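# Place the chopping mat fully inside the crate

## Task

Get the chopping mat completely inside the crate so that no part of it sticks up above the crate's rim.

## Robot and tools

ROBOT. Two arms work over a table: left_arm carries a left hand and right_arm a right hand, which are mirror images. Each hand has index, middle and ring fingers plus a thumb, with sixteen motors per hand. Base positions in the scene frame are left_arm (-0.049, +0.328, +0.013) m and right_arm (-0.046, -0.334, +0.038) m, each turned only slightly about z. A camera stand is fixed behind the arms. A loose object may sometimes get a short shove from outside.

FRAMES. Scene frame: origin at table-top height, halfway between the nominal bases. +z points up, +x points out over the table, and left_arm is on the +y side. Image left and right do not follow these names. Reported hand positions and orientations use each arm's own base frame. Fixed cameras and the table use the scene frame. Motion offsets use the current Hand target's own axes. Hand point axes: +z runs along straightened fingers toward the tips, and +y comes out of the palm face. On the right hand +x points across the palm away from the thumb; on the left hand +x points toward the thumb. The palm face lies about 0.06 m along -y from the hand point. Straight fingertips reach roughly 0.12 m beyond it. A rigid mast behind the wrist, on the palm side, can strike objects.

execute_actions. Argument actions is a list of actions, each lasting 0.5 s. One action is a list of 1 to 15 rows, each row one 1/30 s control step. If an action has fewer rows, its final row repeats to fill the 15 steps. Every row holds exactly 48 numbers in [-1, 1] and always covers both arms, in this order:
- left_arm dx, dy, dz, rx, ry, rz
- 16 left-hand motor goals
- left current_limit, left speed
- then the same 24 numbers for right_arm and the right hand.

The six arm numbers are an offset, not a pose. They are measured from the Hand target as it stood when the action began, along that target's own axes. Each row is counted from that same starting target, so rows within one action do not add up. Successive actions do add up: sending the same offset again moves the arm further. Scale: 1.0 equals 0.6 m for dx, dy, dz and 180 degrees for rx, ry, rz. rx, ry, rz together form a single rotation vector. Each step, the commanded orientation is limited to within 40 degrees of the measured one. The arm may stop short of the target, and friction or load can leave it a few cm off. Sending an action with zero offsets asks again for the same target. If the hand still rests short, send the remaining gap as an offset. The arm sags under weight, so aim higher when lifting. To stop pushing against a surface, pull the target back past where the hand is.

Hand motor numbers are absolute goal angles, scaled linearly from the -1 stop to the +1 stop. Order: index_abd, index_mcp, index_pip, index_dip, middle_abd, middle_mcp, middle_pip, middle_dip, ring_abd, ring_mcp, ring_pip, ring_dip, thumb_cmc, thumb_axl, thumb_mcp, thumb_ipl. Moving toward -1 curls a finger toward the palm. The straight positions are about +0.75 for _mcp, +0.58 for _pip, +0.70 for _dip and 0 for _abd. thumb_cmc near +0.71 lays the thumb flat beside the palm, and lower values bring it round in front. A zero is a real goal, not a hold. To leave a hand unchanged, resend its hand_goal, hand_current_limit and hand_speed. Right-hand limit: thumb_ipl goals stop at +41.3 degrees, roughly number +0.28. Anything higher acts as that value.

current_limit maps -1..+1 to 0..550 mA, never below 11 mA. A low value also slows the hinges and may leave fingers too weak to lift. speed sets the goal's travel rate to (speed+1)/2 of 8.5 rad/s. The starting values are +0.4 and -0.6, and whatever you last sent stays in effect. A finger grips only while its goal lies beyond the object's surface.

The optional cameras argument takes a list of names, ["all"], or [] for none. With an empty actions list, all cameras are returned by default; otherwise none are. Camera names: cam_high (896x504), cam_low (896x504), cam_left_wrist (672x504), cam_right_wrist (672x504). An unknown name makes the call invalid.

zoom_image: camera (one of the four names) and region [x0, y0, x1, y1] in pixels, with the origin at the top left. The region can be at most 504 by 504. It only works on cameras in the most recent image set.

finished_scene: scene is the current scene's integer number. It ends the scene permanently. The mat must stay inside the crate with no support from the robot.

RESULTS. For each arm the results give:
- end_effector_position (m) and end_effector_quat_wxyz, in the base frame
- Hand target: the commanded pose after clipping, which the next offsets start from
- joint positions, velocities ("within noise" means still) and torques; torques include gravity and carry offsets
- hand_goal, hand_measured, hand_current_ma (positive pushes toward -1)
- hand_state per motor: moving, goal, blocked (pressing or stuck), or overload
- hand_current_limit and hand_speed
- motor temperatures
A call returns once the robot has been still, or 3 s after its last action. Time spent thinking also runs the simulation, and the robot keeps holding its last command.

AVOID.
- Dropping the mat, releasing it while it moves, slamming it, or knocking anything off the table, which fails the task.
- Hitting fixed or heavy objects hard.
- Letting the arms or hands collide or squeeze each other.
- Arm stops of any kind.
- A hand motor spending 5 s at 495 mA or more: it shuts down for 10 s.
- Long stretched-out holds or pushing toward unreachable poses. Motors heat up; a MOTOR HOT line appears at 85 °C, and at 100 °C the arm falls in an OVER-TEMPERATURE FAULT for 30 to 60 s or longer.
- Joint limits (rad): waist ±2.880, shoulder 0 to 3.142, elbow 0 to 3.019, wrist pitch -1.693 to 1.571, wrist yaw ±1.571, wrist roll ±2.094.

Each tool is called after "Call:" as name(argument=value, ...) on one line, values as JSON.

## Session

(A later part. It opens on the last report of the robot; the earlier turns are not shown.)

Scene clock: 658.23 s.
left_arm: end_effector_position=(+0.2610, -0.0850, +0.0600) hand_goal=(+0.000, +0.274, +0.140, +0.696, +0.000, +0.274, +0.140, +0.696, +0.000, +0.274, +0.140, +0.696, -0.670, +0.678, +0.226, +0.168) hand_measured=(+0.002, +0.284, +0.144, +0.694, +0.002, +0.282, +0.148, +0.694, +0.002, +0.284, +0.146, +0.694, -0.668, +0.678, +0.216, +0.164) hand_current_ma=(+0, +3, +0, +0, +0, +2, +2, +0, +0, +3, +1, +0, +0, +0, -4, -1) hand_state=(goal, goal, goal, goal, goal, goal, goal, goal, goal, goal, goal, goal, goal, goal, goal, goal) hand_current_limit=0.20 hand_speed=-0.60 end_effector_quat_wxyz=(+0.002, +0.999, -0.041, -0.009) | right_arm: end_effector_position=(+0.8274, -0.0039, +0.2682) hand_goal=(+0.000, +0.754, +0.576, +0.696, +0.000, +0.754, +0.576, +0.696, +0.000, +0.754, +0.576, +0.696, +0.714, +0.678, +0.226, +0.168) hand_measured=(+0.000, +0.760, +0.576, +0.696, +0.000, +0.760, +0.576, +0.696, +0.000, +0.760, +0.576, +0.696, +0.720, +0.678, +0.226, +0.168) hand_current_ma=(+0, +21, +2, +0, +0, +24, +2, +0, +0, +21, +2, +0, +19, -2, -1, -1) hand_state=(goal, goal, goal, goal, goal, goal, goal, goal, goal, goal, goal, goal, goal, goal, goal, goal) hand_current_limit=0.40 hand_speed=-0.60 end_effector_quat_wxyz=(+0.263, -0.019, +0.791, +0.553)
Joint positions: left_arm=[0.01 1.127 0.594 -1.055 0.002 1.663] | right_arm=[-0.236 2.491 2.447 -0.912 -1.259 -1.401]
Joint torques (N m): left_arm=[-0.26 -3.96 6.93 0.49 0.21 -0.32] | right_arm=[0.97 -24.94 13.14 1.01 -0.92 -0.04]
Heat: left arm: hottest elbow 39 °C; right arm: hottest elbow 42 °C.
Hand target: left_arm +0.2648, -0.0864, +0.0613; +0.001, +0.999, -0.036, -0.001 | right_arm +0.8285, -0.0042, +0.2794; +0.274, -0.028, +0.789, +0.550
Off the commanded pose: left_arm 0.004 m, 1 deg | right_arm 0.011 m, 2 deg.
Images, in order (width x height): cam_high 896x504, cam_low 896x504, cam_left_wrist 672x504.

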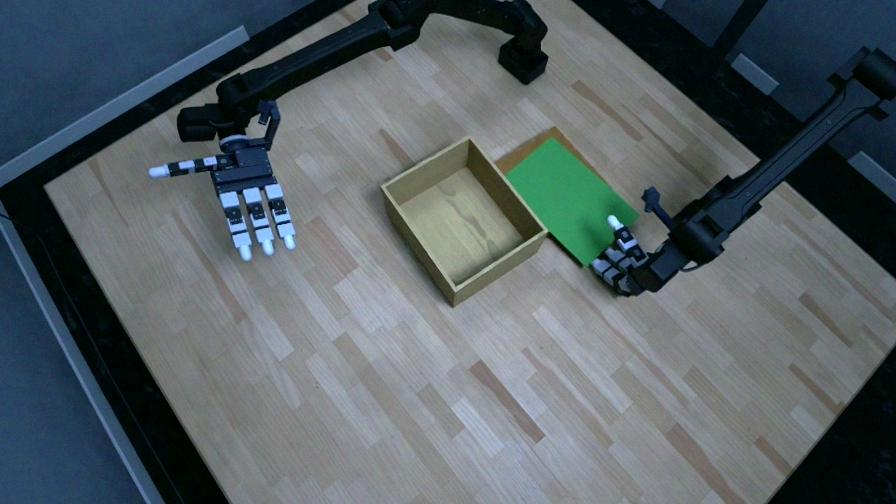

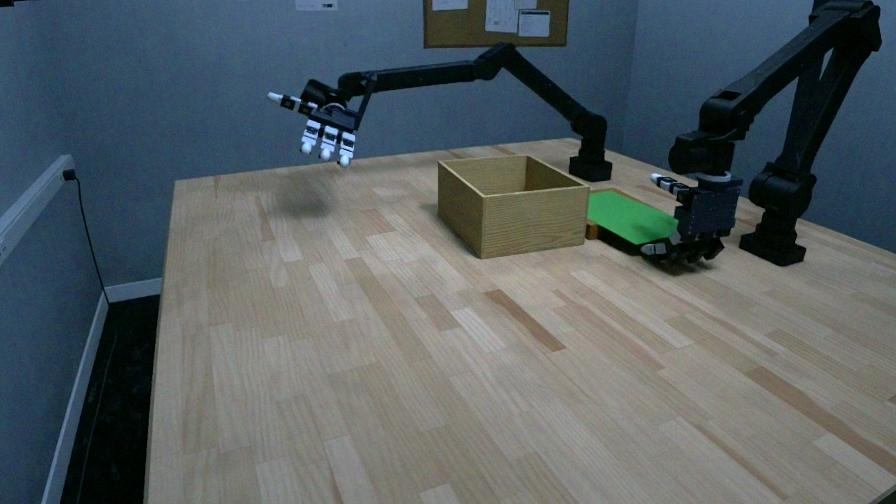

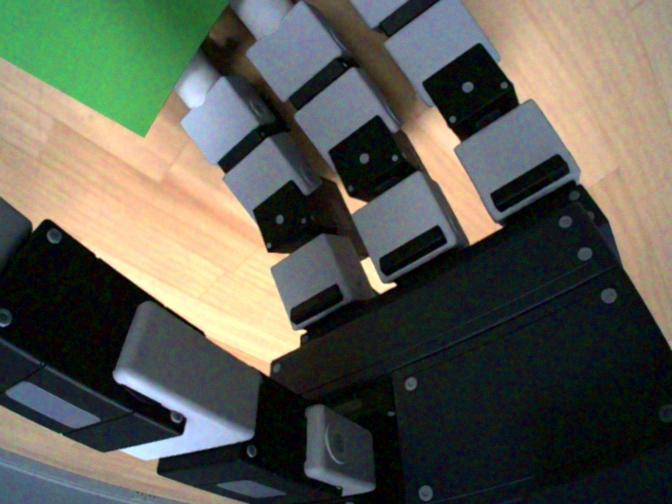

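Call:
execute_actions(actions=[[[0,0.05,0,0,0,0,0,0.274,0.139,0.696,0,0.274,0.139,0.696,0,0.274,0.139,0.696,-0.671,0.678,0.226,0.168,0.2,-0.6,0,0,0,0,0,0,0,0.754,0.576,0.696,0,0.754,0.576,0.696,0,0.754,0.576,0.696,0.714,0.678,0.226,0.168,0.4,-0.6]],[[0,0.05,0,0,0,0,0,0.274,0.139,0.696,0,0.274,0.139,0.696,0,0.274,0.139,0.696,-0.671,0.678,0.226,0.168,0.2,-0.6,0,0,0,0,0,0,0,0.754,0.576,0.696,0,0.754,0.576,0.696,0,0.754,0.576,0.696,0.714,0.678,0.226,0.168,0.4,-0.6]]], cameras=["cam_left_wrist","cam_high","cam_low"])

Call:
zoom_image(camera="cam_low", region=[560, 150, 740, 280])

Scene clock: 670.03 s.
left_arm: end_effector_position=(+0.2542, -0.1439, +0.0598) hand_goal=(+0.000, +0.274, +0.140, +0.696, +0.000, +0.274, +0.140, +0.696, +0.000, +0.274, +0.140, +0.696, -0.670, +0.678, +0.226, +0.168) hand_measured=(+0.002, +0.284, +0.144, +0.694, +0.002, +0.282, +0.148, +0.694, +0.002, +0.284, +0.146, +0.694, -0.668, +0.678, +0.216, +0.164) hand_current_ma=(+0, +3, +0, +0, +0, +2, +2, +0, +0, +3, +1, +0, +0, +0, -4, -1) hand_state=(goal, goal, goal, goal, goal, goal, goal, goal, goal, goal, goal, goal, goal, goal, goal, goal) hand_current_limit=0.20 hand_speed=-0.60 end_effector_quat_wxyz=(+0.001, +0.999, -0.041, -0.009) | right_arm: end_effector_position=(+0.8274, -0.0039, +0.2682) hand_goal=(+0.000, +0.754, +0.576, +0.696, +0.000, +0.754, +0.576, +0.696, +0.000, +0.754, +0.576, +0.696, +0.714, +0.678, +0.226, +0.168) hand_measured=(+0.000, +0.760, +0.576, +0.696, +0.000, +0.760, +0.576, +0.696, +0.000, +0.760, +0.576, +0.696, +0.720, +0.678, +0.226, +0.168) hand_current_ma=(+0, +21, +2, +0, +0, +24, +2, +0, +0, +21, +2, +0, +19, -2, -1, -1) hand_state=(goal, goal, goal, goal, goal, goal, goal, goal, goal, goal, goal, goal, goal, goal, goal, goal) hand_current_limit=0.40 hand_speed=-0.60 end_effector_quat_wxyz=(+0.263, -0.019, +0.791, +0.553)
Joint positions: left_arm=[-0.231 1.127 0.594 -1.055 0.005 1.422] | right_arm=[-0.236 2.491 2.447 -0.912 -1.259 -1.401]
Joint torques (N m): left_arm=[-0.32 -3.37 7.43 0.61 0.13 -0.32] | right_arm=[1.08 -24.7 13.16 1.06 -0.93 -0.03]
Heat: left arm: hottest elbow 37 °C; right arm: hottest elbow 42 °C.
Hand target: left_arm +0.2605, -0.1463, +0.0614; +0.001, +0.999, -0.036, -0.001 | right_arm +0.8285, -0.0042, +0.2794; +0.274, -0.028, +0.789, +0.550
Off the commanded pose: left_arm 0.007 m, 1 deg | right_arm 0.011 m, 2 deg.
Images, in order (width x height): cam_high 896x504, cam_low 896x504, cam_left_wrist 672x504.

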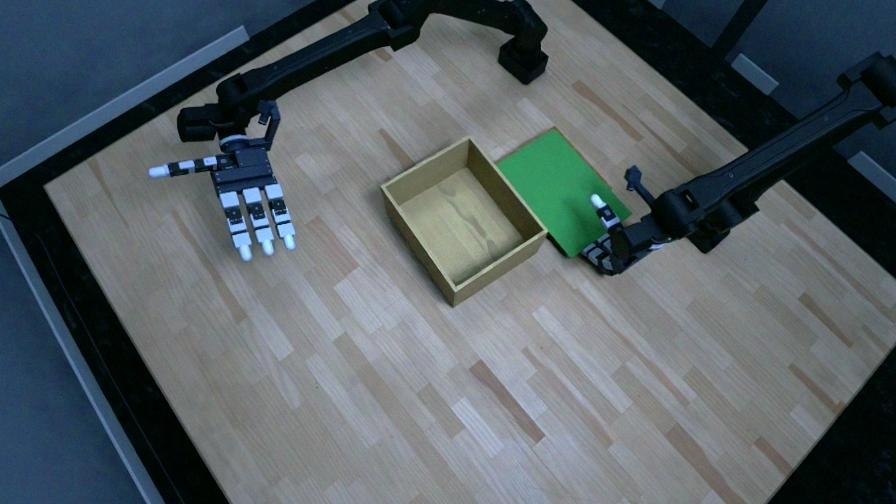

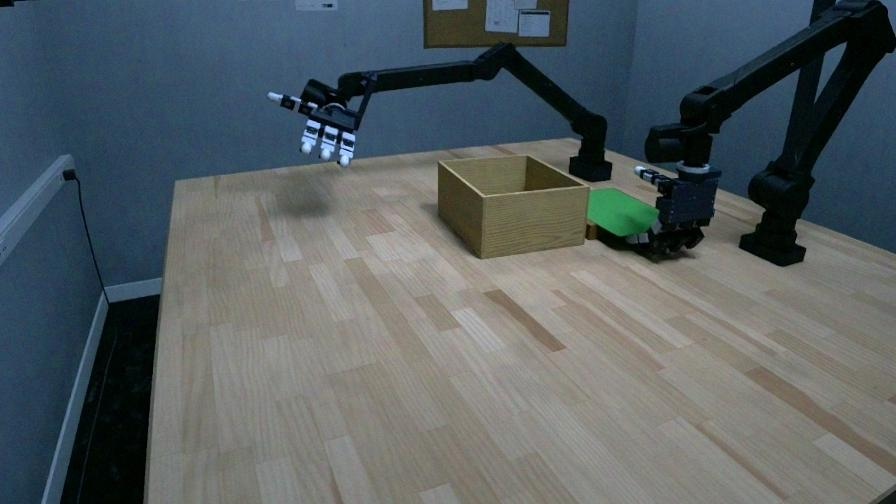

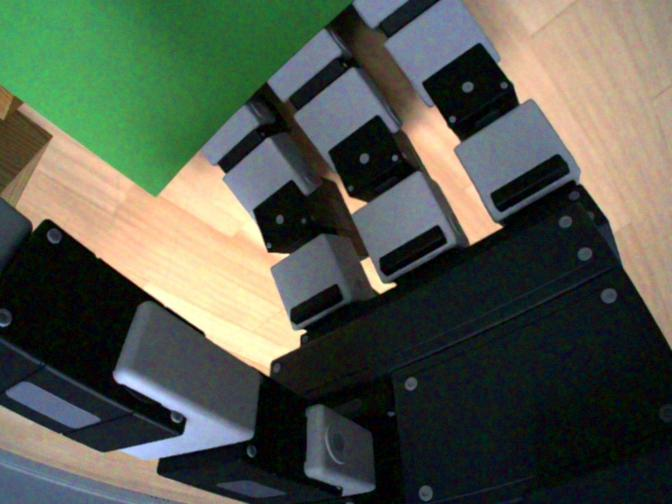

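Scaled by 2.800 from the camera's 896x504 image, which has a finer 1280x720 frame.

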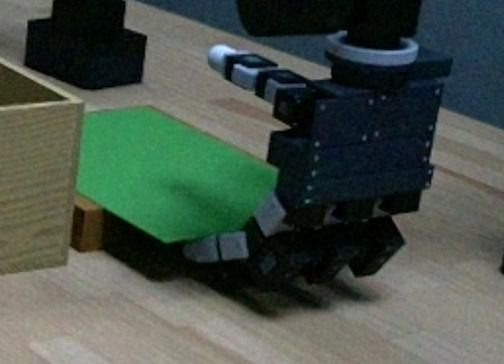

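Call:
execute_actions(actions=[[[0,-0.015,0.022,0,0,0,0,-0.0685,0.358,0.696,0.1,-0.0685,0.358,0.696,0,-0.0685,0.358,0.696,-0.671,0.678,0.226,0.168,0.2,-0.8,0,0,0,0,0,0,0,0.754,0.576,0.696,0,0.754,0.576,0.696,0,0.754,0.576,0.696,0.714,0.678,0.226,0.168,0.4,-0.6]],[[0,-0.01,0.02,0,0,0,0,-0.34,0.58,0.66,0.1,-0.34,0.58,0.66,0,-0.34,0.58,0.66,-0.671,0.678,0.226,0.168,0.2,-0.8,0,0,0,0,0,0,0,0.754,0.576,0.696,0,0.754,0.576,0.696,0,0.754,0.576,0.696,0.714,0.678,0.226,0.168,0.4,-0.6]]], cameras=["cam_left_wrist","cam_high","cam_low"])

Call:
zoom_image(camera="cam_low", region=[560, 150, 740, 280])

Scene clock: 704.00 s.
left_arm: end_effector_position=(+0.2595, -0.1330, +0.0379) hand_goal=(+0.000, -0.340, +0.580, +0.660, +0.100, -0.340, +0.580, +0.660, +0.000, -0.340, +0.580, +0.660, -0.670, +0.678, +0.226, +0.168) hand_measured=(+0.002, -0.316, +0.580, +0.664, +0.096, -0.318, +0.580, +0.664, +0.002, -0.316, +0.580, +0.664, -0.668, +0.678, +0.216, +0.164) hand_current_ma=(+0, +16, +0, +1, +0, +14, +0, +0, +0, +15, +0, +1, +0, +0, -4, -1) hand_state=(goal, blocked, goal, goal, goal, blocked, goal, goal, goal, blocked, goal, goal, goal, goal, goal, goal) hand_current_limit=0.20 hand_speed=-0.80 end_effector_quat_wxyz=(+0.001, +1.000, -0.030, -0.004) | right_arm: end_effector_position=(+0.8274, -0.0039, +0.2682) hand_goal=(+0.000, +0.754, +0.576, +0.696, +0.000, +0.754, +0.576, +0.696, +0.000, +0.754, +0.576, +0.696, +0.714, +0.678, +0.226, +0.168) hand_measured=(+0.000, +0.760, +0.576, +0.696, +0.000, +0.760, +0.576, +0.696, +0.000, +0.760, +0.576, +0.696, +0.720, +0.678, +0.226, +0.168) hand_current_ma=(+0, +21, +2, +0, +0, +24, +2, +0, +0, +21, +2, +0, +19, -2, -1, -1) hand_state=(goal, goal, goal, goal, goal, goal, goal, goal, goal, goal, goal, goal, goal, goal, goal, goal) hand_current_limit=0.40 hand_speed=-0.60 end_effector_quat_wxyz=(+0.263, -0.019, +0.791, +0.553)
Joint positions: left_arm=[-0.187 1.168 0.554 -0.963 0.003 1.445] | right_arm=[-0.236 2.491 2.447 -0.912 -1.259 -1.401]
Joint torques (N m): left_arm=[1.14 -3.37 6.65 0.7 0.24 0.01] | right_arm=[1.14 -24.88 13.18 1.03 -0.93 -0.04]
Heat: left arm: hottest elbow 36 °C; right arm: hottest elbow 42 °C.
Hand target: left_arm +0.2616, -0.1313, +0.0361; +0.001, +0.999, -0.035, +0.000 | right_arm +0.8285, -0.0042, +0.2794; +0.274, -0.028, +0.789, +0.550
Off the commanded pose: left_arm 0.003 m, 1 deg | right_arm 0.011 m, 2 deg.
Images, in order (width x height): cam_high 896x504, cam_low 896x504, cam_left_wrist 672x504.

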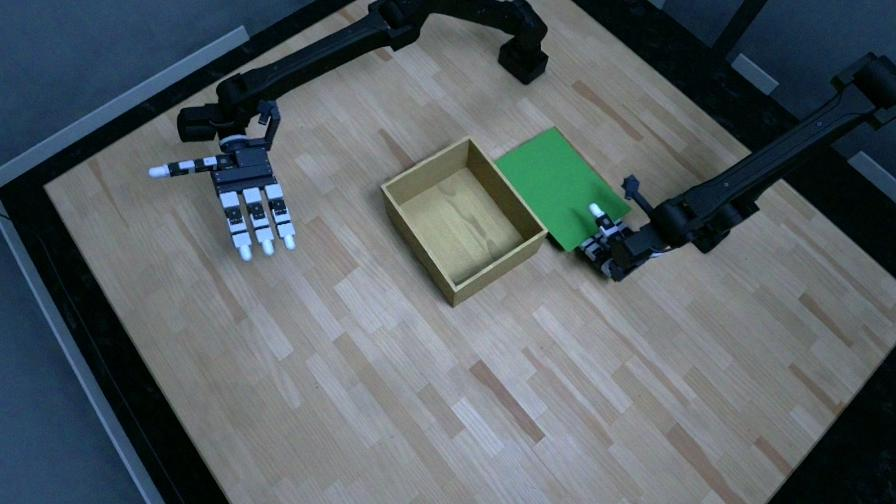

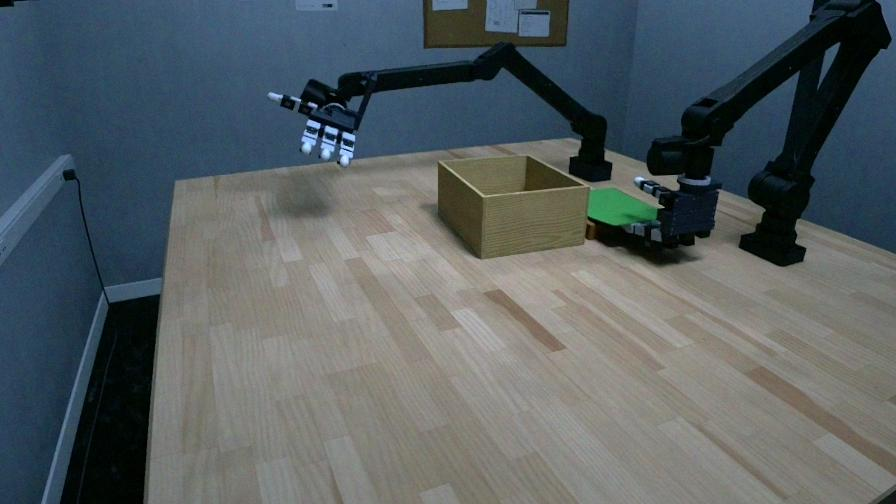

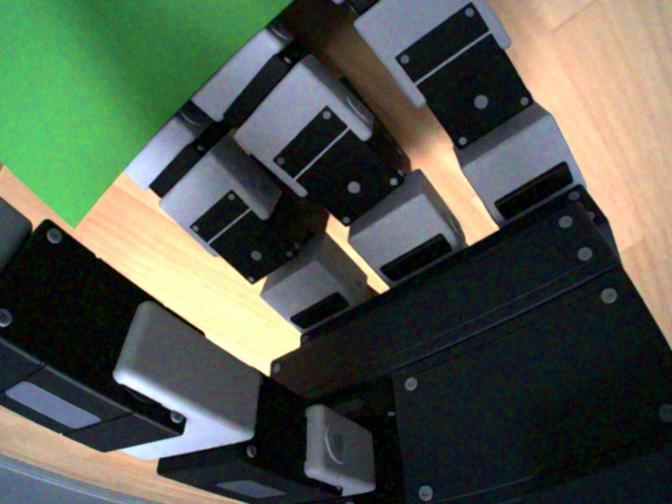

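Scaled by 2.800 from the camera's 896x504 image, which has a finer 1280x720 frame.

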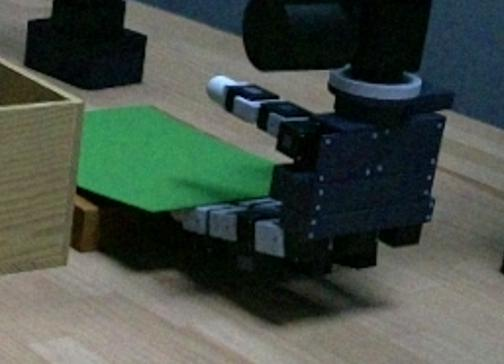

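Call:
execute_actions(actions=[[[0,-0.003,0.015,0,0,0,0,-0.548,0.752,0.623,0.1,-0.548,0.752,0.623,0,-0.548,0.752,0.623,-0.671,0.678,0.1,0.168,0.2,-0.8,0,0,0,0,0,0,0,0.754,0.576,0.696,0,0.754,0.576,0.696,0,0.754,0.576,0.696,0.714,0.678,0.226,0.168,0.4,-0.6]],[[0,0,0,0,0,0,0,-0.548,0.752,0.623,0.1,-0.548,0.752,0.623,0,-0.548,0.752,0.623,-0.671,0.678,-0.15,0.168,0.2,-0.8,0,0,0,0,0,0,0,0.754,0.576,0.696,0,0.754,0.576,0.696,0,0.754,0.576,0.696,0.714,0.678,0.226,0.168,0.4,-0.6]]], cameras=["cam_left_wrist","cam_high","cam_low"])

Call:
zoom_image(camera="cam_low", region=[560, 150, 740, 280])

Call:
zoom_image(camera="cam_high", region=[480, 110, 680, 300])

Scene clock: 723.90 s.
left_arm: end_effector_position=(+0.2596, -0.1315, +0.0291) hand_goal=(+0.000, -0.548, +0.752, +0.624, +0.100, -0.548, +0.752, +0.624, +0.000, -0.548, +0.752, +0.624, -0.670, +0.678, -0.150, +0.168) hand_measured=(+0.002, -0.522, +0.752, +0.628, +0.096, -0.524, +0.754, +0.628, +0.002, -0.522, +0.752, +0.628, -0.668, +0.678, -0.152, +0.164) hand_current_ma=(+0, +19, +0, +1, +0, +16, +0, +1, +0, +18, +0, +1, +0, +0, +0, -1) hand_state=(goal, blocked, goal, goal, goal, blocked, goal, goal, goal, blocked, goal, goal, goal, goal, goal, goal) hand_current_limit=0.20 hand_speed=-0.80 end_effector_quat_wxyz=(+0.001, +1.000, -0.031, -0.003) | right_arm: end_effector_position=(+0.8274, -0.0039, +0.2682) hand_goal=(+0.000, +0.754, +0.576, +0.696, +0.000, +0.754, +0.576, +0.696, +0.000, +0.754, +0.576, +0.696, +0.714, +0.678, +0.226, +0.168) hand_measured=(+0.000, +0.760, +0.576, +0.696, +0.000, +0.760, +0.576, +0.696, +0.000, +0.760, +0.576, +0.696, +0.720, +0.678, +0.226, +0.168) hand_current_ma=(+0, +21, +2, +0, +0, +24, +2, +0, +0, +21, +2, +0, +19, -2, -1, -1) hand_state=(goal, goal, goal, goal, goal, goal, goal, goal, goal, goal, goal, goal, goal, goal, goal, goal) hand_current_limit=0.40 hand_speed=-0.60 end_effector_quat_wxyz=(+0.263, -0.019, +0.791, +0.553)
Joint positions: left_arm=[-0.18 1.188 0.54 -0.929 0.003 1.453] | right_arm=[-0.236 2.491 2.447 -0.912 -1.259 -1.401]
Joint torques (N m): left_arm=[1.03 -3.43 6.52 0.68 0.24 -0.02] | right_arm=[1.08 -24.76 13.12 1.01 -0.93 -0.03]
Heat: left arm: hottest elbow 36 °C; right arm: hottest elbow 42 °C.
Hand target: left_arm +0.2616, -0.1296, +0.0272; +0.001, +0.999, -0.036, -0.001 | right_arm +0.8285, -0.0042, +0.2794; +0.274, -0.028, +0.789, +0.550
Off the commanded pose: left_arm 0.003 m, 1 deg | right_arm 0.011 m, 2 deg.
Images, in order (width x height): cam_high 896x504, cam_low 896x504, cam_left_wrist 672x504.

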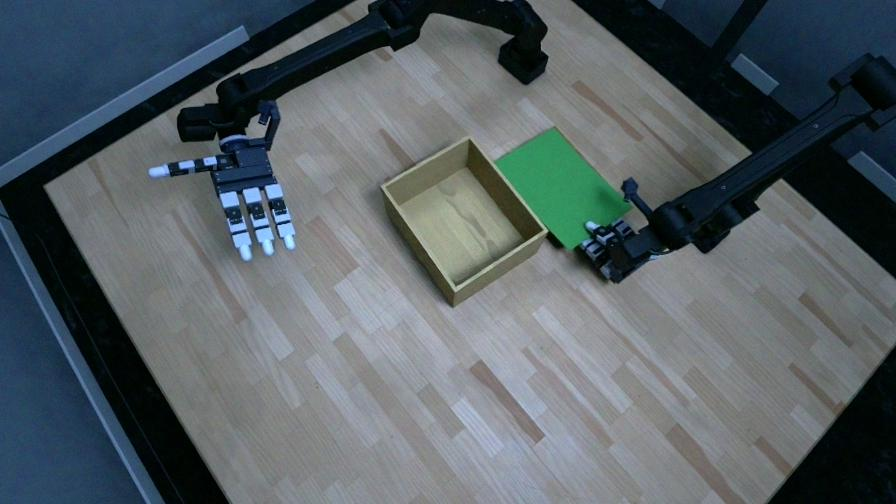

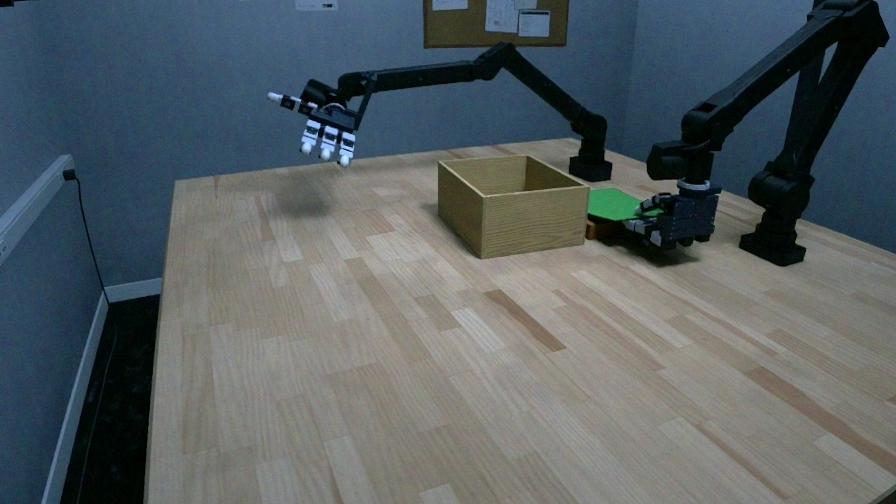

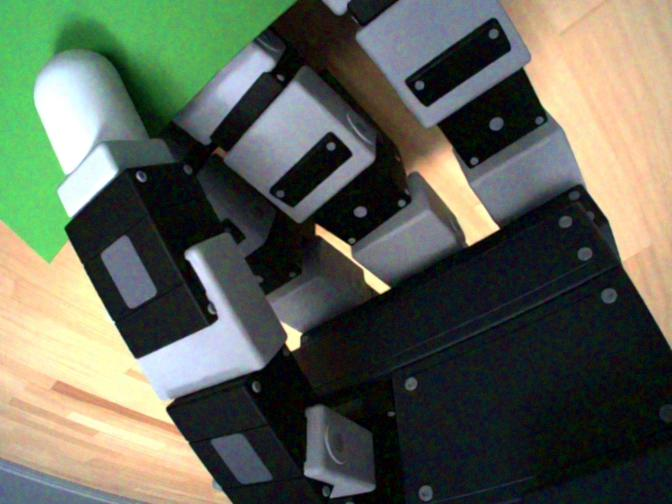

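Scaled by 2.800 from the camera's 896x504 image, which has a finer 1280x720 frame.

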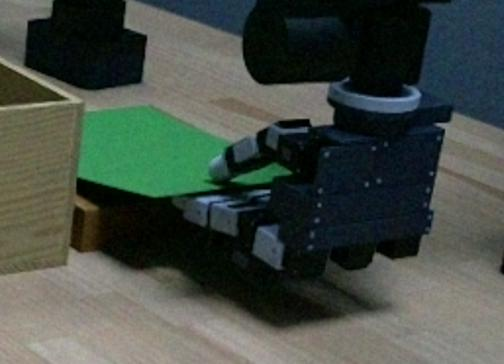

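Scaled by 2.520 from the camera's 896x504 image, which has a finer 1280x720 frame.

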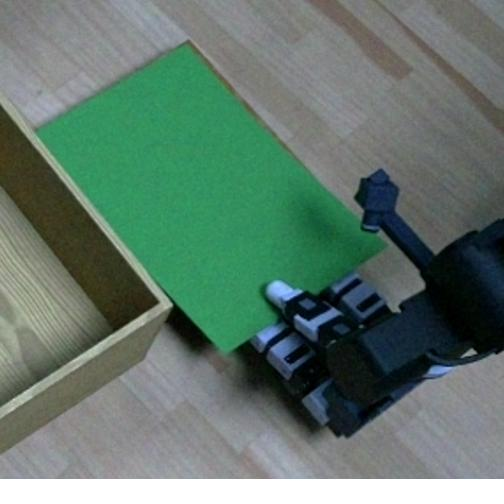

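Call:
execute_actions(actions=[[[0,0,0,0,0,0,0,-0.58,0.752,0.623,0.1,-0.58,0.752,0.623,0,-0.55,0.752,0.623,-0.671,0.678,-0.3,0.12,0.4,-0.8,0,0,0,0,0,0,0,0.754,0.576,0.696,0,0.754,0.576,0.696,0,0.754,0.576,0.696,0.714,0.678,0.226,0.168,0.4,-0.6]],[[0,0,0,0,0,0,0,-0.62,0.752,0.623,0.1,-0.62,0.752,0.623,0,-0.56,0.752,0.623,-0.671,0.678,-0.42,0.1,0.4,-0.8,0,0,0,0,0,0,0,0.754,0.576,0.696,0,0.754,0.576,0.696,0,0.754,0.576,0.696,0.714,0.678,0.226,0.168,0.4,-0.6]]], cameras=["cam_left_wrist","cam_high","cam_low"])

Call:
zoom_image(camera="cam_low", region=[560, 150, 740, 280])

Scene clock: 735.00 s.
left_arm: end_effector_position=(+0.2596, -0.1315, +0.0291) hand_goal=(+0.000, -0.620, +0.752, +0.624, +0.100, -0.620, +0.752, +0.624, +0.000, -0.560, +0.752, +0.624, -0.670, +0.678, -0.420, +0.100) hand_measured=(+0.002, -0.534, +0.770, +0.630, +0.098, -0.534, +0.778, +0.630, +0.002, -0.530, +0.754, +0.628, -0.668, +0.678, -0.178, +0.146) hand_current_ma=(+0, +157, +8, +1, +0, +158, +16, +1, +0, +23, +0, +1, +0, +0, +385, +77) hand_state=(goal, blocked, goal, goal, goal, blocked, blocked, goal, goal, blocked, goal, goal, goal, goal, blocked, blocked) hand_current_limit=0.40 hand_speed=-0.80 end_effector_quat_wxyz=(+0.001, +1.000, -0.031, -0.003) | right_arm: end_effector_position=(+0.8274, -0.0039, +0.2682) hand_goal=(+0.000, +0.754, +0.576, +0.696, +0.000, +0.754, +0.576, +0.696, +0.000, +0.754, +0.576, +0.696, +0.714, +0.678, +0.226, +0.168) hand_measured=(+0.000, +0.760, +0.576, +0.696, +0.000, +0.760, +0.576, +0.696, +0.000, +0.760, +0.576, +0.696, +0.720, +0.678, +0.226, +0.168) hand_current_ma=(+0, +21, +2, +0, +0, +24, +2, +0, +0, +21, +2, +0, +19, -2, -1, -1) hand_state=(goal, goal, goal, goal, goal, goal, goal, goal, goal, goal, goal, goal, goal, goal, goal, goal) hand_current_limit=0.40 hand_speed=-0.60 end_effector_quat_wxyz=(+0.263, -0.019, +0.791, +0.553)
Joint positions: left_arm=[-0.18 1.188 0.54 -0.929 0.003 1.453] | right_arm=[-0.236 2.491 2.447 -0.912 -1.259 -1.401]
Joint torques (N m): left_arm=[1.03 -3.31 6.46 0.68 0.24 -0.03] | right_arm=[1.08 -24.76 13.16 1.03 -0.93 -0.04]
Heat: left arm: hottest elbow 36 °C; right arm: hottest elbow 42 °C.
Hand target: left_arm +0.2617, -0.1296, +0.0272; +0.001, +0.999, -0.035, -0.001 | right_arm +0.8285, -0.0042, +0.2794; +0.274, -0.028, +0.789, +0.550
Off the commanded pose: left_arm 0.003 m, 1 deg | right_arm 0.011 m, 2 deg.
Images, in order (width x height): cam_high 896x504, cam_low 896x504, cam_left_wrist 672x504.

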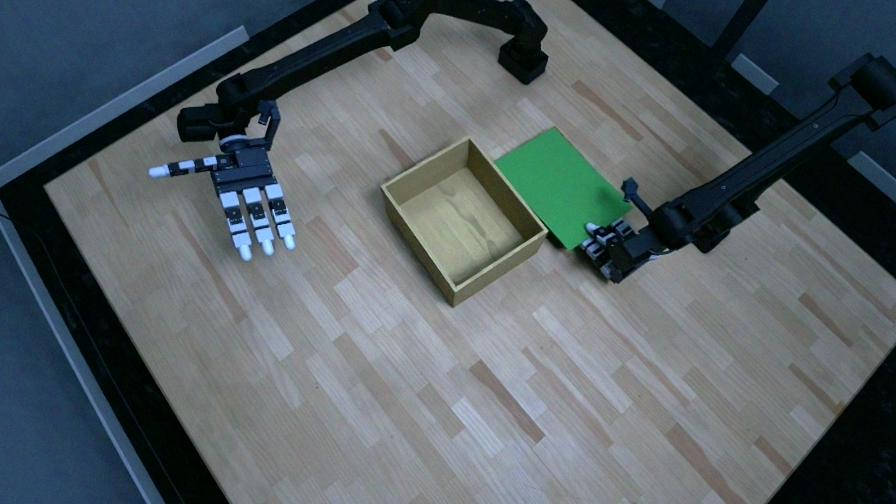

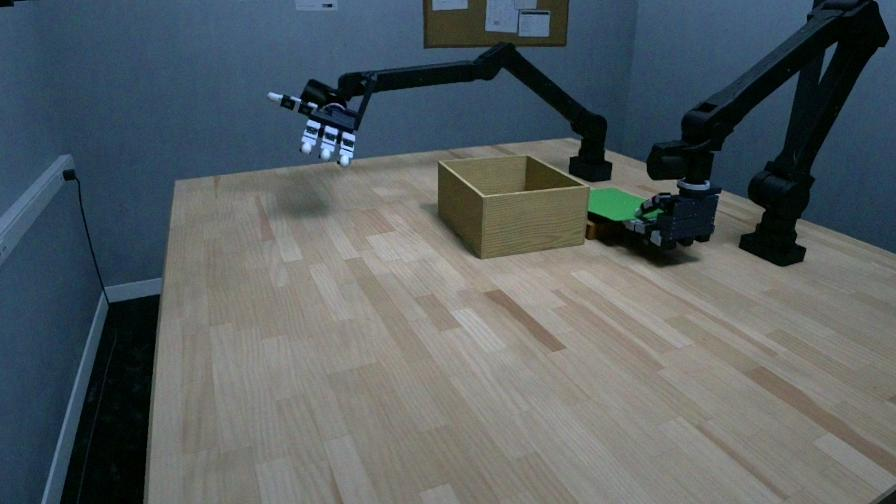

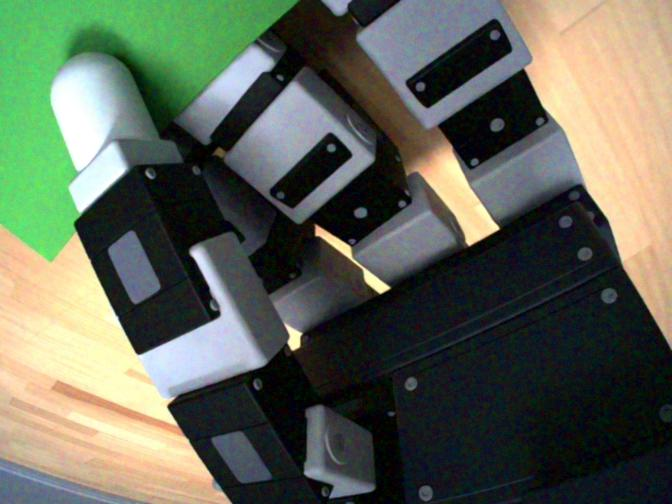

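Scaled by 2.800 from the camera's 896x504 image, which has a finer 1280x720 frame.

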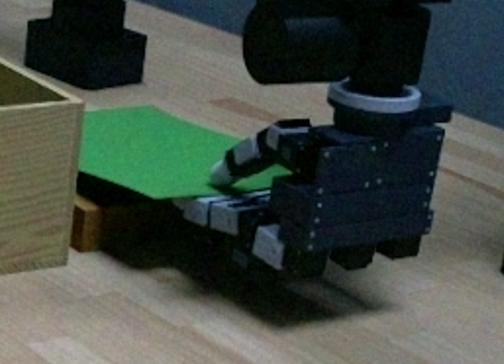

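Call:
execute_actions(actions=[[[0,0,-0.08,0,0,0,0,-0.62,0.752,0.623,0.1,-0.62,0.752,0.623,0,-0.56,0.752,0.623,-0.671,0.678,-0.42,0.1,0.4,-0.8,0,0,0,0,0,0,0,0.754,0.576,0.696,0,0.754,0.576,0.696,0,0.754,0.576,0.696,0.714,0.678,0.226,0.168,0.4,-0.6]],[[0,0,-0.08,0,0,0,0,-0.62,0.752,0.623,0.1,-0.62,0.752,0.623,0,-0.56,0.752,0.623,-0.671,0.678,-0.42,0.1,0.4,-0.8,0,0,0,0,0,0,0,0.754,0.576,0.696,0,0.754,0.576,0.696,0,0.754,0.576,0.696,0.714,0.678,0.226,0.168,0.4,-0.6]],[[0,0,-0.08,0,0,0,0,-0.62,0.752,0.623,0.1,-0.62,0.752,0.623,0,-0.56,0.752,0.623,-0.671,0.678,-0.42,0.1,0.4,-0.8,0,0,0,0,0,0,0,0.754,0.576,0.696,0,0.754,0.576,0.696,0,0.754,0.576,0.696,0.714,0.678,0.226,0.168,0.4,-0.6]]], cameras=["cam_left_wrist","cam_high","cam_low"])

Scene clock: 750.73 s.
left_arm: end_effector_position=(+0.2479, -0.1291, +0.1492) hand_goal=(+0.000, -0.620, +0.752, +0.624, +0.100, -0.620, +0.752, +0.624, +0.000, -0.560, +0.752, +0.624, -0.670, +0.678, -0.420, +0.100) hand_measured=(+0.002, -0.534, +0.774, +0.634, +0.100, -0.534, +0.780, +0.632, +0.002, -0.530, +0.758, +0.628, -0.668, +0.678, -0.180, +0.146) hand_current_ma=(+0, +157, +13, +3, +0, +158, +19, +2, +0, +23, +1, +1, +0, +0, +385, +77) hand_state=(goal, blocked, blocked, goal, goal, blocked, blocked, goal, goal, blocked, goal, goal, goal, goal, blocked, blocked) hand_current_limit=0.40 hand_speed=-0.80 end_effector_quat_wxyz=(-0.003, +0.999, -0.032, -0.023) | right_arm: end_effector_position=(+0.8274, -0.0039, +0.2682) hand_goal=(+0.000, +0.754, +0.576, +0.696, +0.000, +0.754, +0.576, +0.696, +0.000, +0.754, +0.576, +0.696, +0.714, +0.678, +0.226, +0.168) hand_measured=(+0.000, +0.760, +0.576, +0.696, +0.000, +0.760, +0.576, +0.696, +0.000, +0.760, +0.576, +0.696, +0.720, +0.678, +0.226, +0.168) hand_current_ma=(+0, +21, +2, +0, +0, +24, +2, +0, +0, +21, +2, +0, +19, -2, -1, -1) hand_state=(goal, goal, goal, goal, goal, goal, goal, goal, goal, goal, goal, goal, goal, goal, goal, goal) hand_current_limit=0.40 hand_speed=-0.60 end_effector_quat_wxyz=(+0.263, -0.019, +0.791, +0.553)
Joint positions: left_arm=[-0.18 1 0.767 -1.384 0.002 1.454] | right_arm=[-0.236 2.491 2.447 -0.912 -1.259 -1.401]
Joint torques (N m): left_arm=[1.03 -3.25 11.82 -0.34 0.3 -0.02] | right_arm=[1.03 -24.76 13.19 1.02 -0.92 -0.03]
Heat: left arm: hottest elbow 36 °C; right arm: hottest elbow 42 °C.
Hand target: left_arm +0.2618, -0.1294, +0.1711; +0.001, +0.999, -0.036, -0.001 | right_arm +0.8285, -0.0042, +0.2794; +0.274, -0.028, +0.789, +0.550
Off the commanded pose: left_arm 0.026 m, 3 deg | right_arm 0.011 m, 2 deg.
Images, in order (width x height): cam_high 896x504, cam_low 896x504, cam_left_wrist 672x504.

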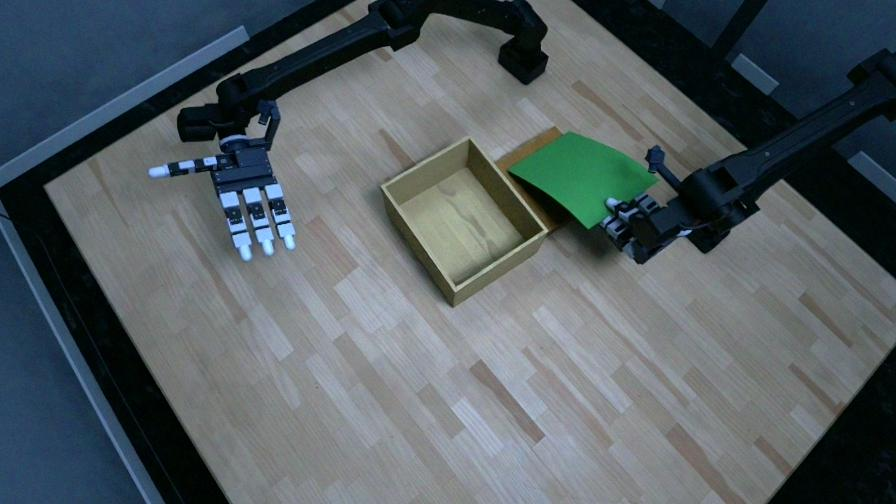

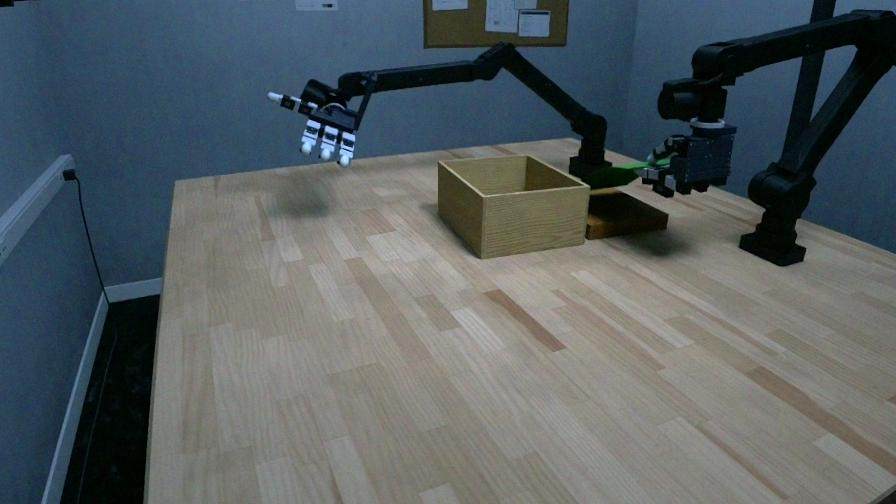

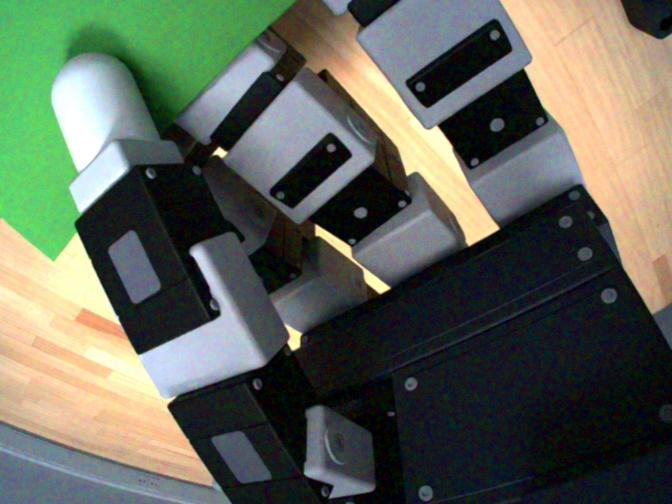

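Call:
zoom_image(camera="cam_high", region=[360, 120, 570, 320])

Call:
zoom_image(camera="cam_low", region=[420, 140, 620, 270])

Scaled by 2.400 from the camera's 896x504 image, which has a finer 1280x720 frame.

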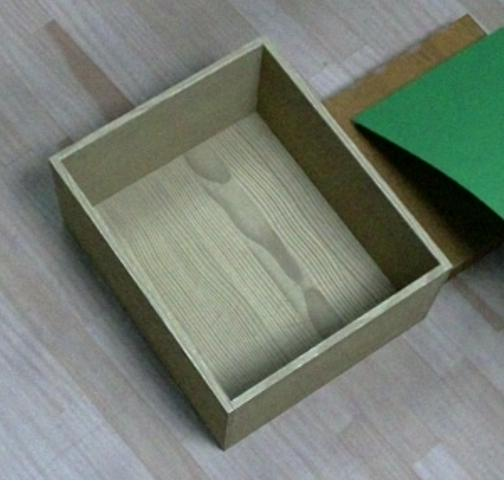

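Scaled by 2.520 from the camera's 896x504 image, which has a finer 1280x720 frame.

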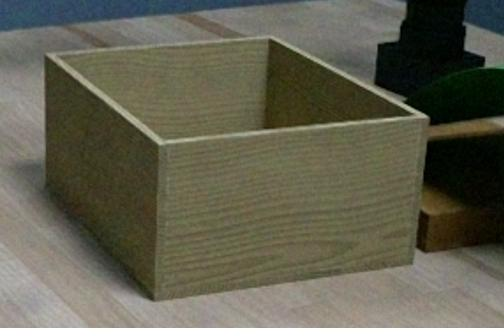

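Call:
execute_actions(actions=[[[0,0,-0.09,0,0,0,0,-0.62,0.752,0.623,0.1,-0.62,0.752,0.623,0,-0.56,0.752,0.623,-0.671,0.678,-0.42,0.1,0.4,-0.8,0,0,0,0,0,0,0,0.754,0.576,0.696,0,0.754,0.576,0.696,0,0.754,0.576,0.696,0.714,0.678,0.226,0.168,0.4,-0.6]],[[0,0,-0.09,0,0,0,0,-0.62,0.752,0.623,0.1,-0.62,0.752,0.623,0,-0.56,0.752,0.623,-0.671,0.678,-0.42,0.1,0.4,-0.8,0,0,0,0,0,0,0,0.754,0.576,0.696,0,0.754,0.576,0.696,0,0.754,0.576,0.696,0.714,0.678,0.226,0.168,0.4,-0.6]],[[0,0,-0.09,0,0,0,0,-0.62,0.752,0.623,0.1,-0.62,0.752,0.623,0,-0.56,0.752,0.623,-0.671,0.678,-0.42,0.1,0.4,-0.8,0,0,0,0,0,0,0,0.754,0.576,0.696,0,0.754,0.576,0.696,0,0.754,0.576,0.696,0.714,0.678,0.226,0.168,0.4,-0.6]]], cameras=["cam_left_wrist","cam_high","cam_low"])

Scene clock: 822.83 s.
left_arm: end_effector_position=(+0.2564, -0.1294, +0.3110) hand_goal=(+0.000, -0.620, +0.752, +0.624, +0.100, -0.620, +0.752, +0.624, +0.000, -0.560, +0.752, +0.624, -0.670, +0.678, -0.420, +0.100) hand_measured=(+0.002, -0.534, +0.782, +0.640, +0.100, -0.534, +0.784, +0.634, +0.002, -0.534, +0.760, +0.628, -0.668, +0.678, -0.182, +0.146) hand_current_ma=(+0, +157, +21, +7, +0, +158, +24, +4, +0, +18, +2, +1, +0, +0, +385, +77) hand_state=(goal, blocked, moving, goal, goal, blocked, blocked, goal, goal, blocked, goal, goal, goal, goal, blocked, blocked) hand_current_limit=0.40 hand_speed=-0.80 end_effector_quat_wxyz=(+0.018, +0.998, -0.036, +0.041) | right_arm: end_effector_position=(+0.8274, -0.0039, +0.2682) hand_goal=(+0.000, +0.754, +0.576, +0.696, +0.000, +0.754, +0.576, +0.696, +0.000, +0.754, +0.576, +0.696, +0.714, +0.678, +0.226, +0.168) hand_measured=(+0.000, +0.760, +0.576, +0.696, +0.000, +0.760, +0.576, +0.696, +0.000, +0.760, +0.576, +0.696, +0.720, +0.678, +0.226, +0.168) hand_current_ma=(+0, +21, +2, +0, +0, +24, +2, +0, +0, +21, +2, +0, +19, -2, -1, -1) hand_state=(goal, goal, goal, goal, goal, goal, goal, goal, goal, goal, goal, goal, goal, goal, goal, goal) hand_current_limit=0.40 hand_speed=-0.60 end_effector_quat_wxyz=(+0.263, -0.019, +0.791, +0.553)
Joint positions: left_arm=[-0.157 0.927 1.134 -1.692 0.026 1.485] | right_arm=[-0.236 2.491 2.447 -0.912 -1.259 -1.401]
Joint torques (N m): left_arm=[1.14 -1.96 12.03 -0.05 0.53 -0.08] | right_arm=[0.91 -24.59 13.19 0.98 -0.92 -0.03]
Heat: left arm: hottest elbow 41 °C; right arm: hottest elbow 43 °C.
Hand target: left_arm +0.2620, -0.1292, +0.3331; +0.001, +0.999, -0.035, -0.001 | right_arm +0.8285, -0.0042, +0.2794; +0.274, -0.028, +0.789, +0.550
Off the commanded pose: left_arm 0.023 m, 5 deg | right_arm 0.011 m, 2 deg.
joint sent to its limit (left arm) — joint 4 (wrist pitch), lower limit. The joint targets are off in orientation, not in position.
Images, in order (width x height): cam_high 896x504, cam_low 896x504, cam_left_wrist 672x504.

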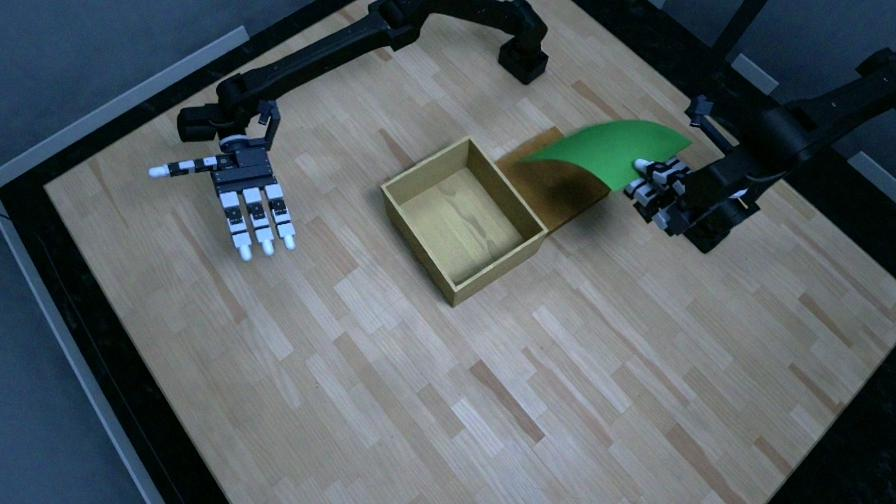

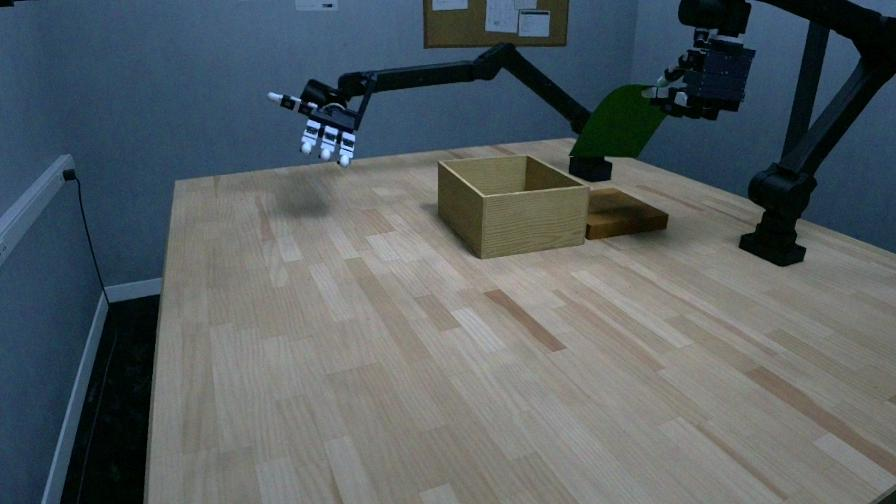

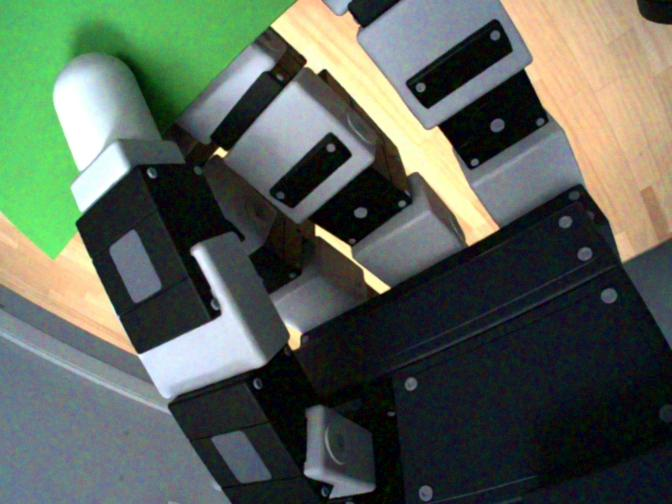

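Call:
execute_actions(actions=[[[0,0,-0.065,0,0,0,0,-0.62,0.752,0.623,0.1,-0.62,0.752,0.623,0,-0.56,0.752,0.623,-0.671,0.678,-0.42,0.1,0.4,-0.8,0,0,0,0,0,0,0,0.754,0.576,0.696,0,0.754,0.576,0.696,0,0.754,0.576,0.696,0.714,0.678,0.226,0.168,0.4,-0.6]],[[0,0,-0.065,0,0,0,0,-0.62,0.752,0.623,0.1,-0.62,0.752,0.623,0,-0.56,0.752,0.623,-0.671,0.678,-0.42,0.1,0.4,-0.8,0,0,0,0,0,0,0,0.754,0.576,0.696,0,0.754,0.576,0.696,0,0.754,0.576,0.696,0.714,0.678,0.226,0.168,0.4,-0.6]],[[0.0825,0.0343,0,0,0,0,0,-0.62,0.752,0.623,0.1,-0.62,0.752,0.623,0,-0.56,0.752,0.623,-0.671,0.678,-0.42,0.1,0.4,-0.8,0,0,0,0,0,0,0,0.754,0.576,0.696,0,0.754,0.576,0.696,0,0.754,0.576,0.696,0.714,0.678,0.226,0.168,0.4,-0.6]],[[0.0825,0.0343,0,0,0,0,0,-0.62,0.752,0.623,0.1,-0.62,0.752,0.623,0,-0.56,0.752,0.623,-0.671,0.678,-0.42,0.1,0.4,-0.8,0,0,0,0,0,0,0,0.754,0.576,0.696,0,0.754,0.576,0.696,0,0.754,0.576,0.696,0.714,0.678,0.226,0.168,0.4,-0.6]]], cameras=["cam_left_wrist","cam_high","cam_low"])

Scene clock: 867.73 s.
left_arm: end_effector_position=(+0.3536, -0.1742, +0.3810) hand_goal=(+0.000, -0.620, +0.752, +0.624, +0.100, -0.620, +0.752, +0.624, +0.000, -0.560, +0.752, +0.624, -0.670, +0.678, -0.420, +0.100) hand_measured=(+0.000, -0.534, +0.782, +0.640, +0.100, -0.534, +0.784, +0.634, +0.000, -0.534, +0.760, +0.628, -0.668, +0.678, -0.184, +0.146) hand_current_ma=(+0, +157, +21, +6, +0, +158, +24, +3, +0, +18, +2, +1, +0, +0, +385, +77) hand_state=(goal, blocked, blocked, goal, goal, blocked, blocked, goal, goal, blocked, goal, goal, goal, goal, blocked, blocked) hand_current_limit=0.40 hand_speed=-0.80 end_effector_quat_wxyz=(+0.037, +0.996, -0.042, +0.074) | right_arm: end_effector_position=(+0.8274, -0.0039, +0.2682) hand_goal=(+0.000, +0.754, +0.576, +0.696, +0.000, +0.754, +0.576, +0.696, +0.000, +0.754, +0.576, +0.696, +0.714, +0.678, +0.226, +0.168) hand_measured=(+0.000, +0.760, +0.576, +0.696, +0.000, +0.760, +0.576, +0.696, +0.000, +0.760, +0.576, +0.696, +0.720, +0.678, +0.226, +0.168) hand_current_ma=(+0, +21, +2, +0, +0, +24, +2, +0, +0, +21, +2, +0, +19, -2, -1, -1) hand_state=(goal, goal, goal, goal, goal, goal, goal, goal, goal, goal, goal, goal, goal, goal, goal, goal) hand_current_limit=0.40 hand_speed=-0.60 end_effector_quat_wxyz=(+0.263, -0.019, +0.791, +0.553)
Joint positions: left_arm=[-0.23 1.191 1.479 -1.699 0.045 1.422] | right_arm=[-0.236 2.491 2.447 -0.912 -1.259 -1.401]
Joint torques (N m): left_arm=[-0.32 -6.48 12.31 0.39 0.38 -0.38] | right_arm=[1.14 -24.76 13.16 1.03 -0.94 -0.02]
Motor temperatures (°C): left_arm=[27 27 43 28 25 29] | right_arm=[31 39 43 28 29 24]
Heat: left arm: hottest elbow 43 °C; right arm: hottest elbow 43 °C.
Hand target: left_arm +0.3579, -0.1772, +0.4111; +0.001, +0.999, -0.036, +0.000 | right_arm +0.8285, -0.0042, +0.2794; +0.274, -0.028, +0.789, +0.550
Off the commanded pose: left_arm 0.031 m, 10 deg | right_arm 0.011 m, 2 deg.
joint sent to its limit (left arm) — joint 4 (wrist pitch), lower limit. The joint targets are off in orientation, not in position.
Images, in order (width x height): cam_high 896x504, cam_low 896x504, cam_left_wrist 672x504.

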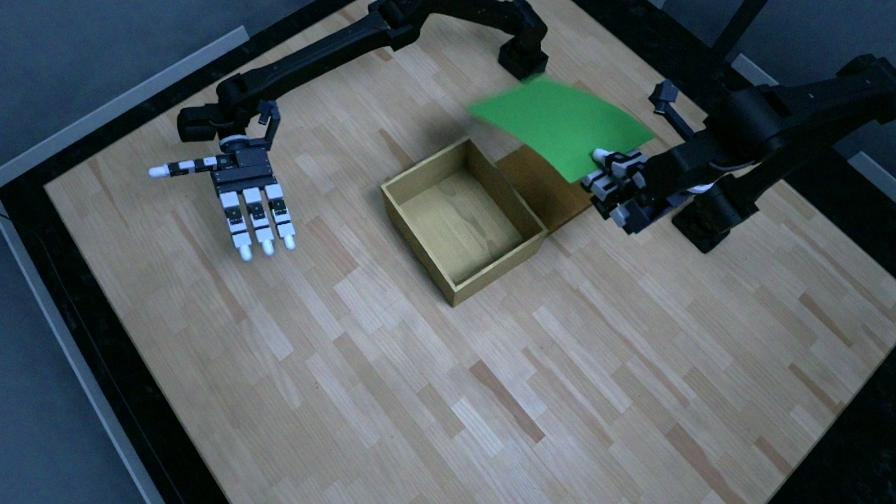

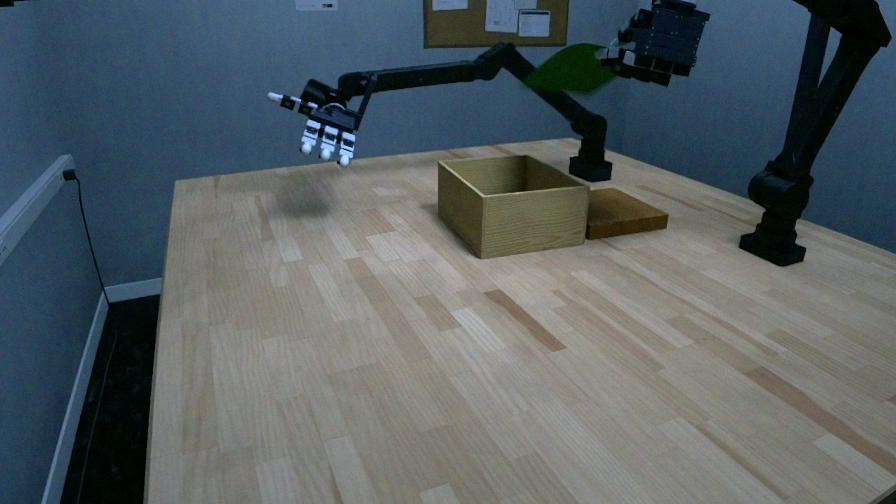

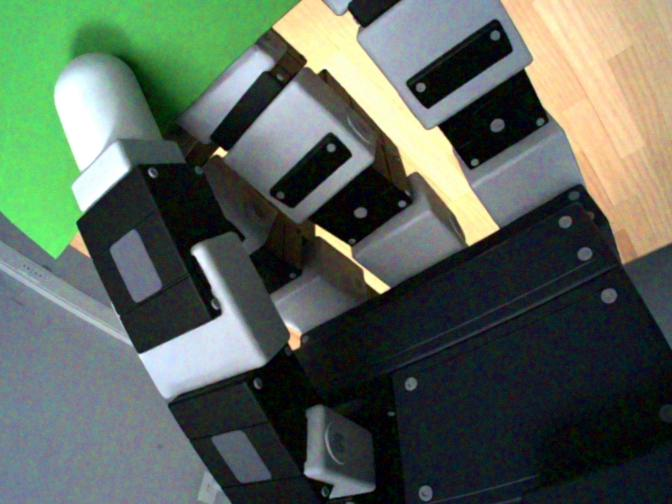

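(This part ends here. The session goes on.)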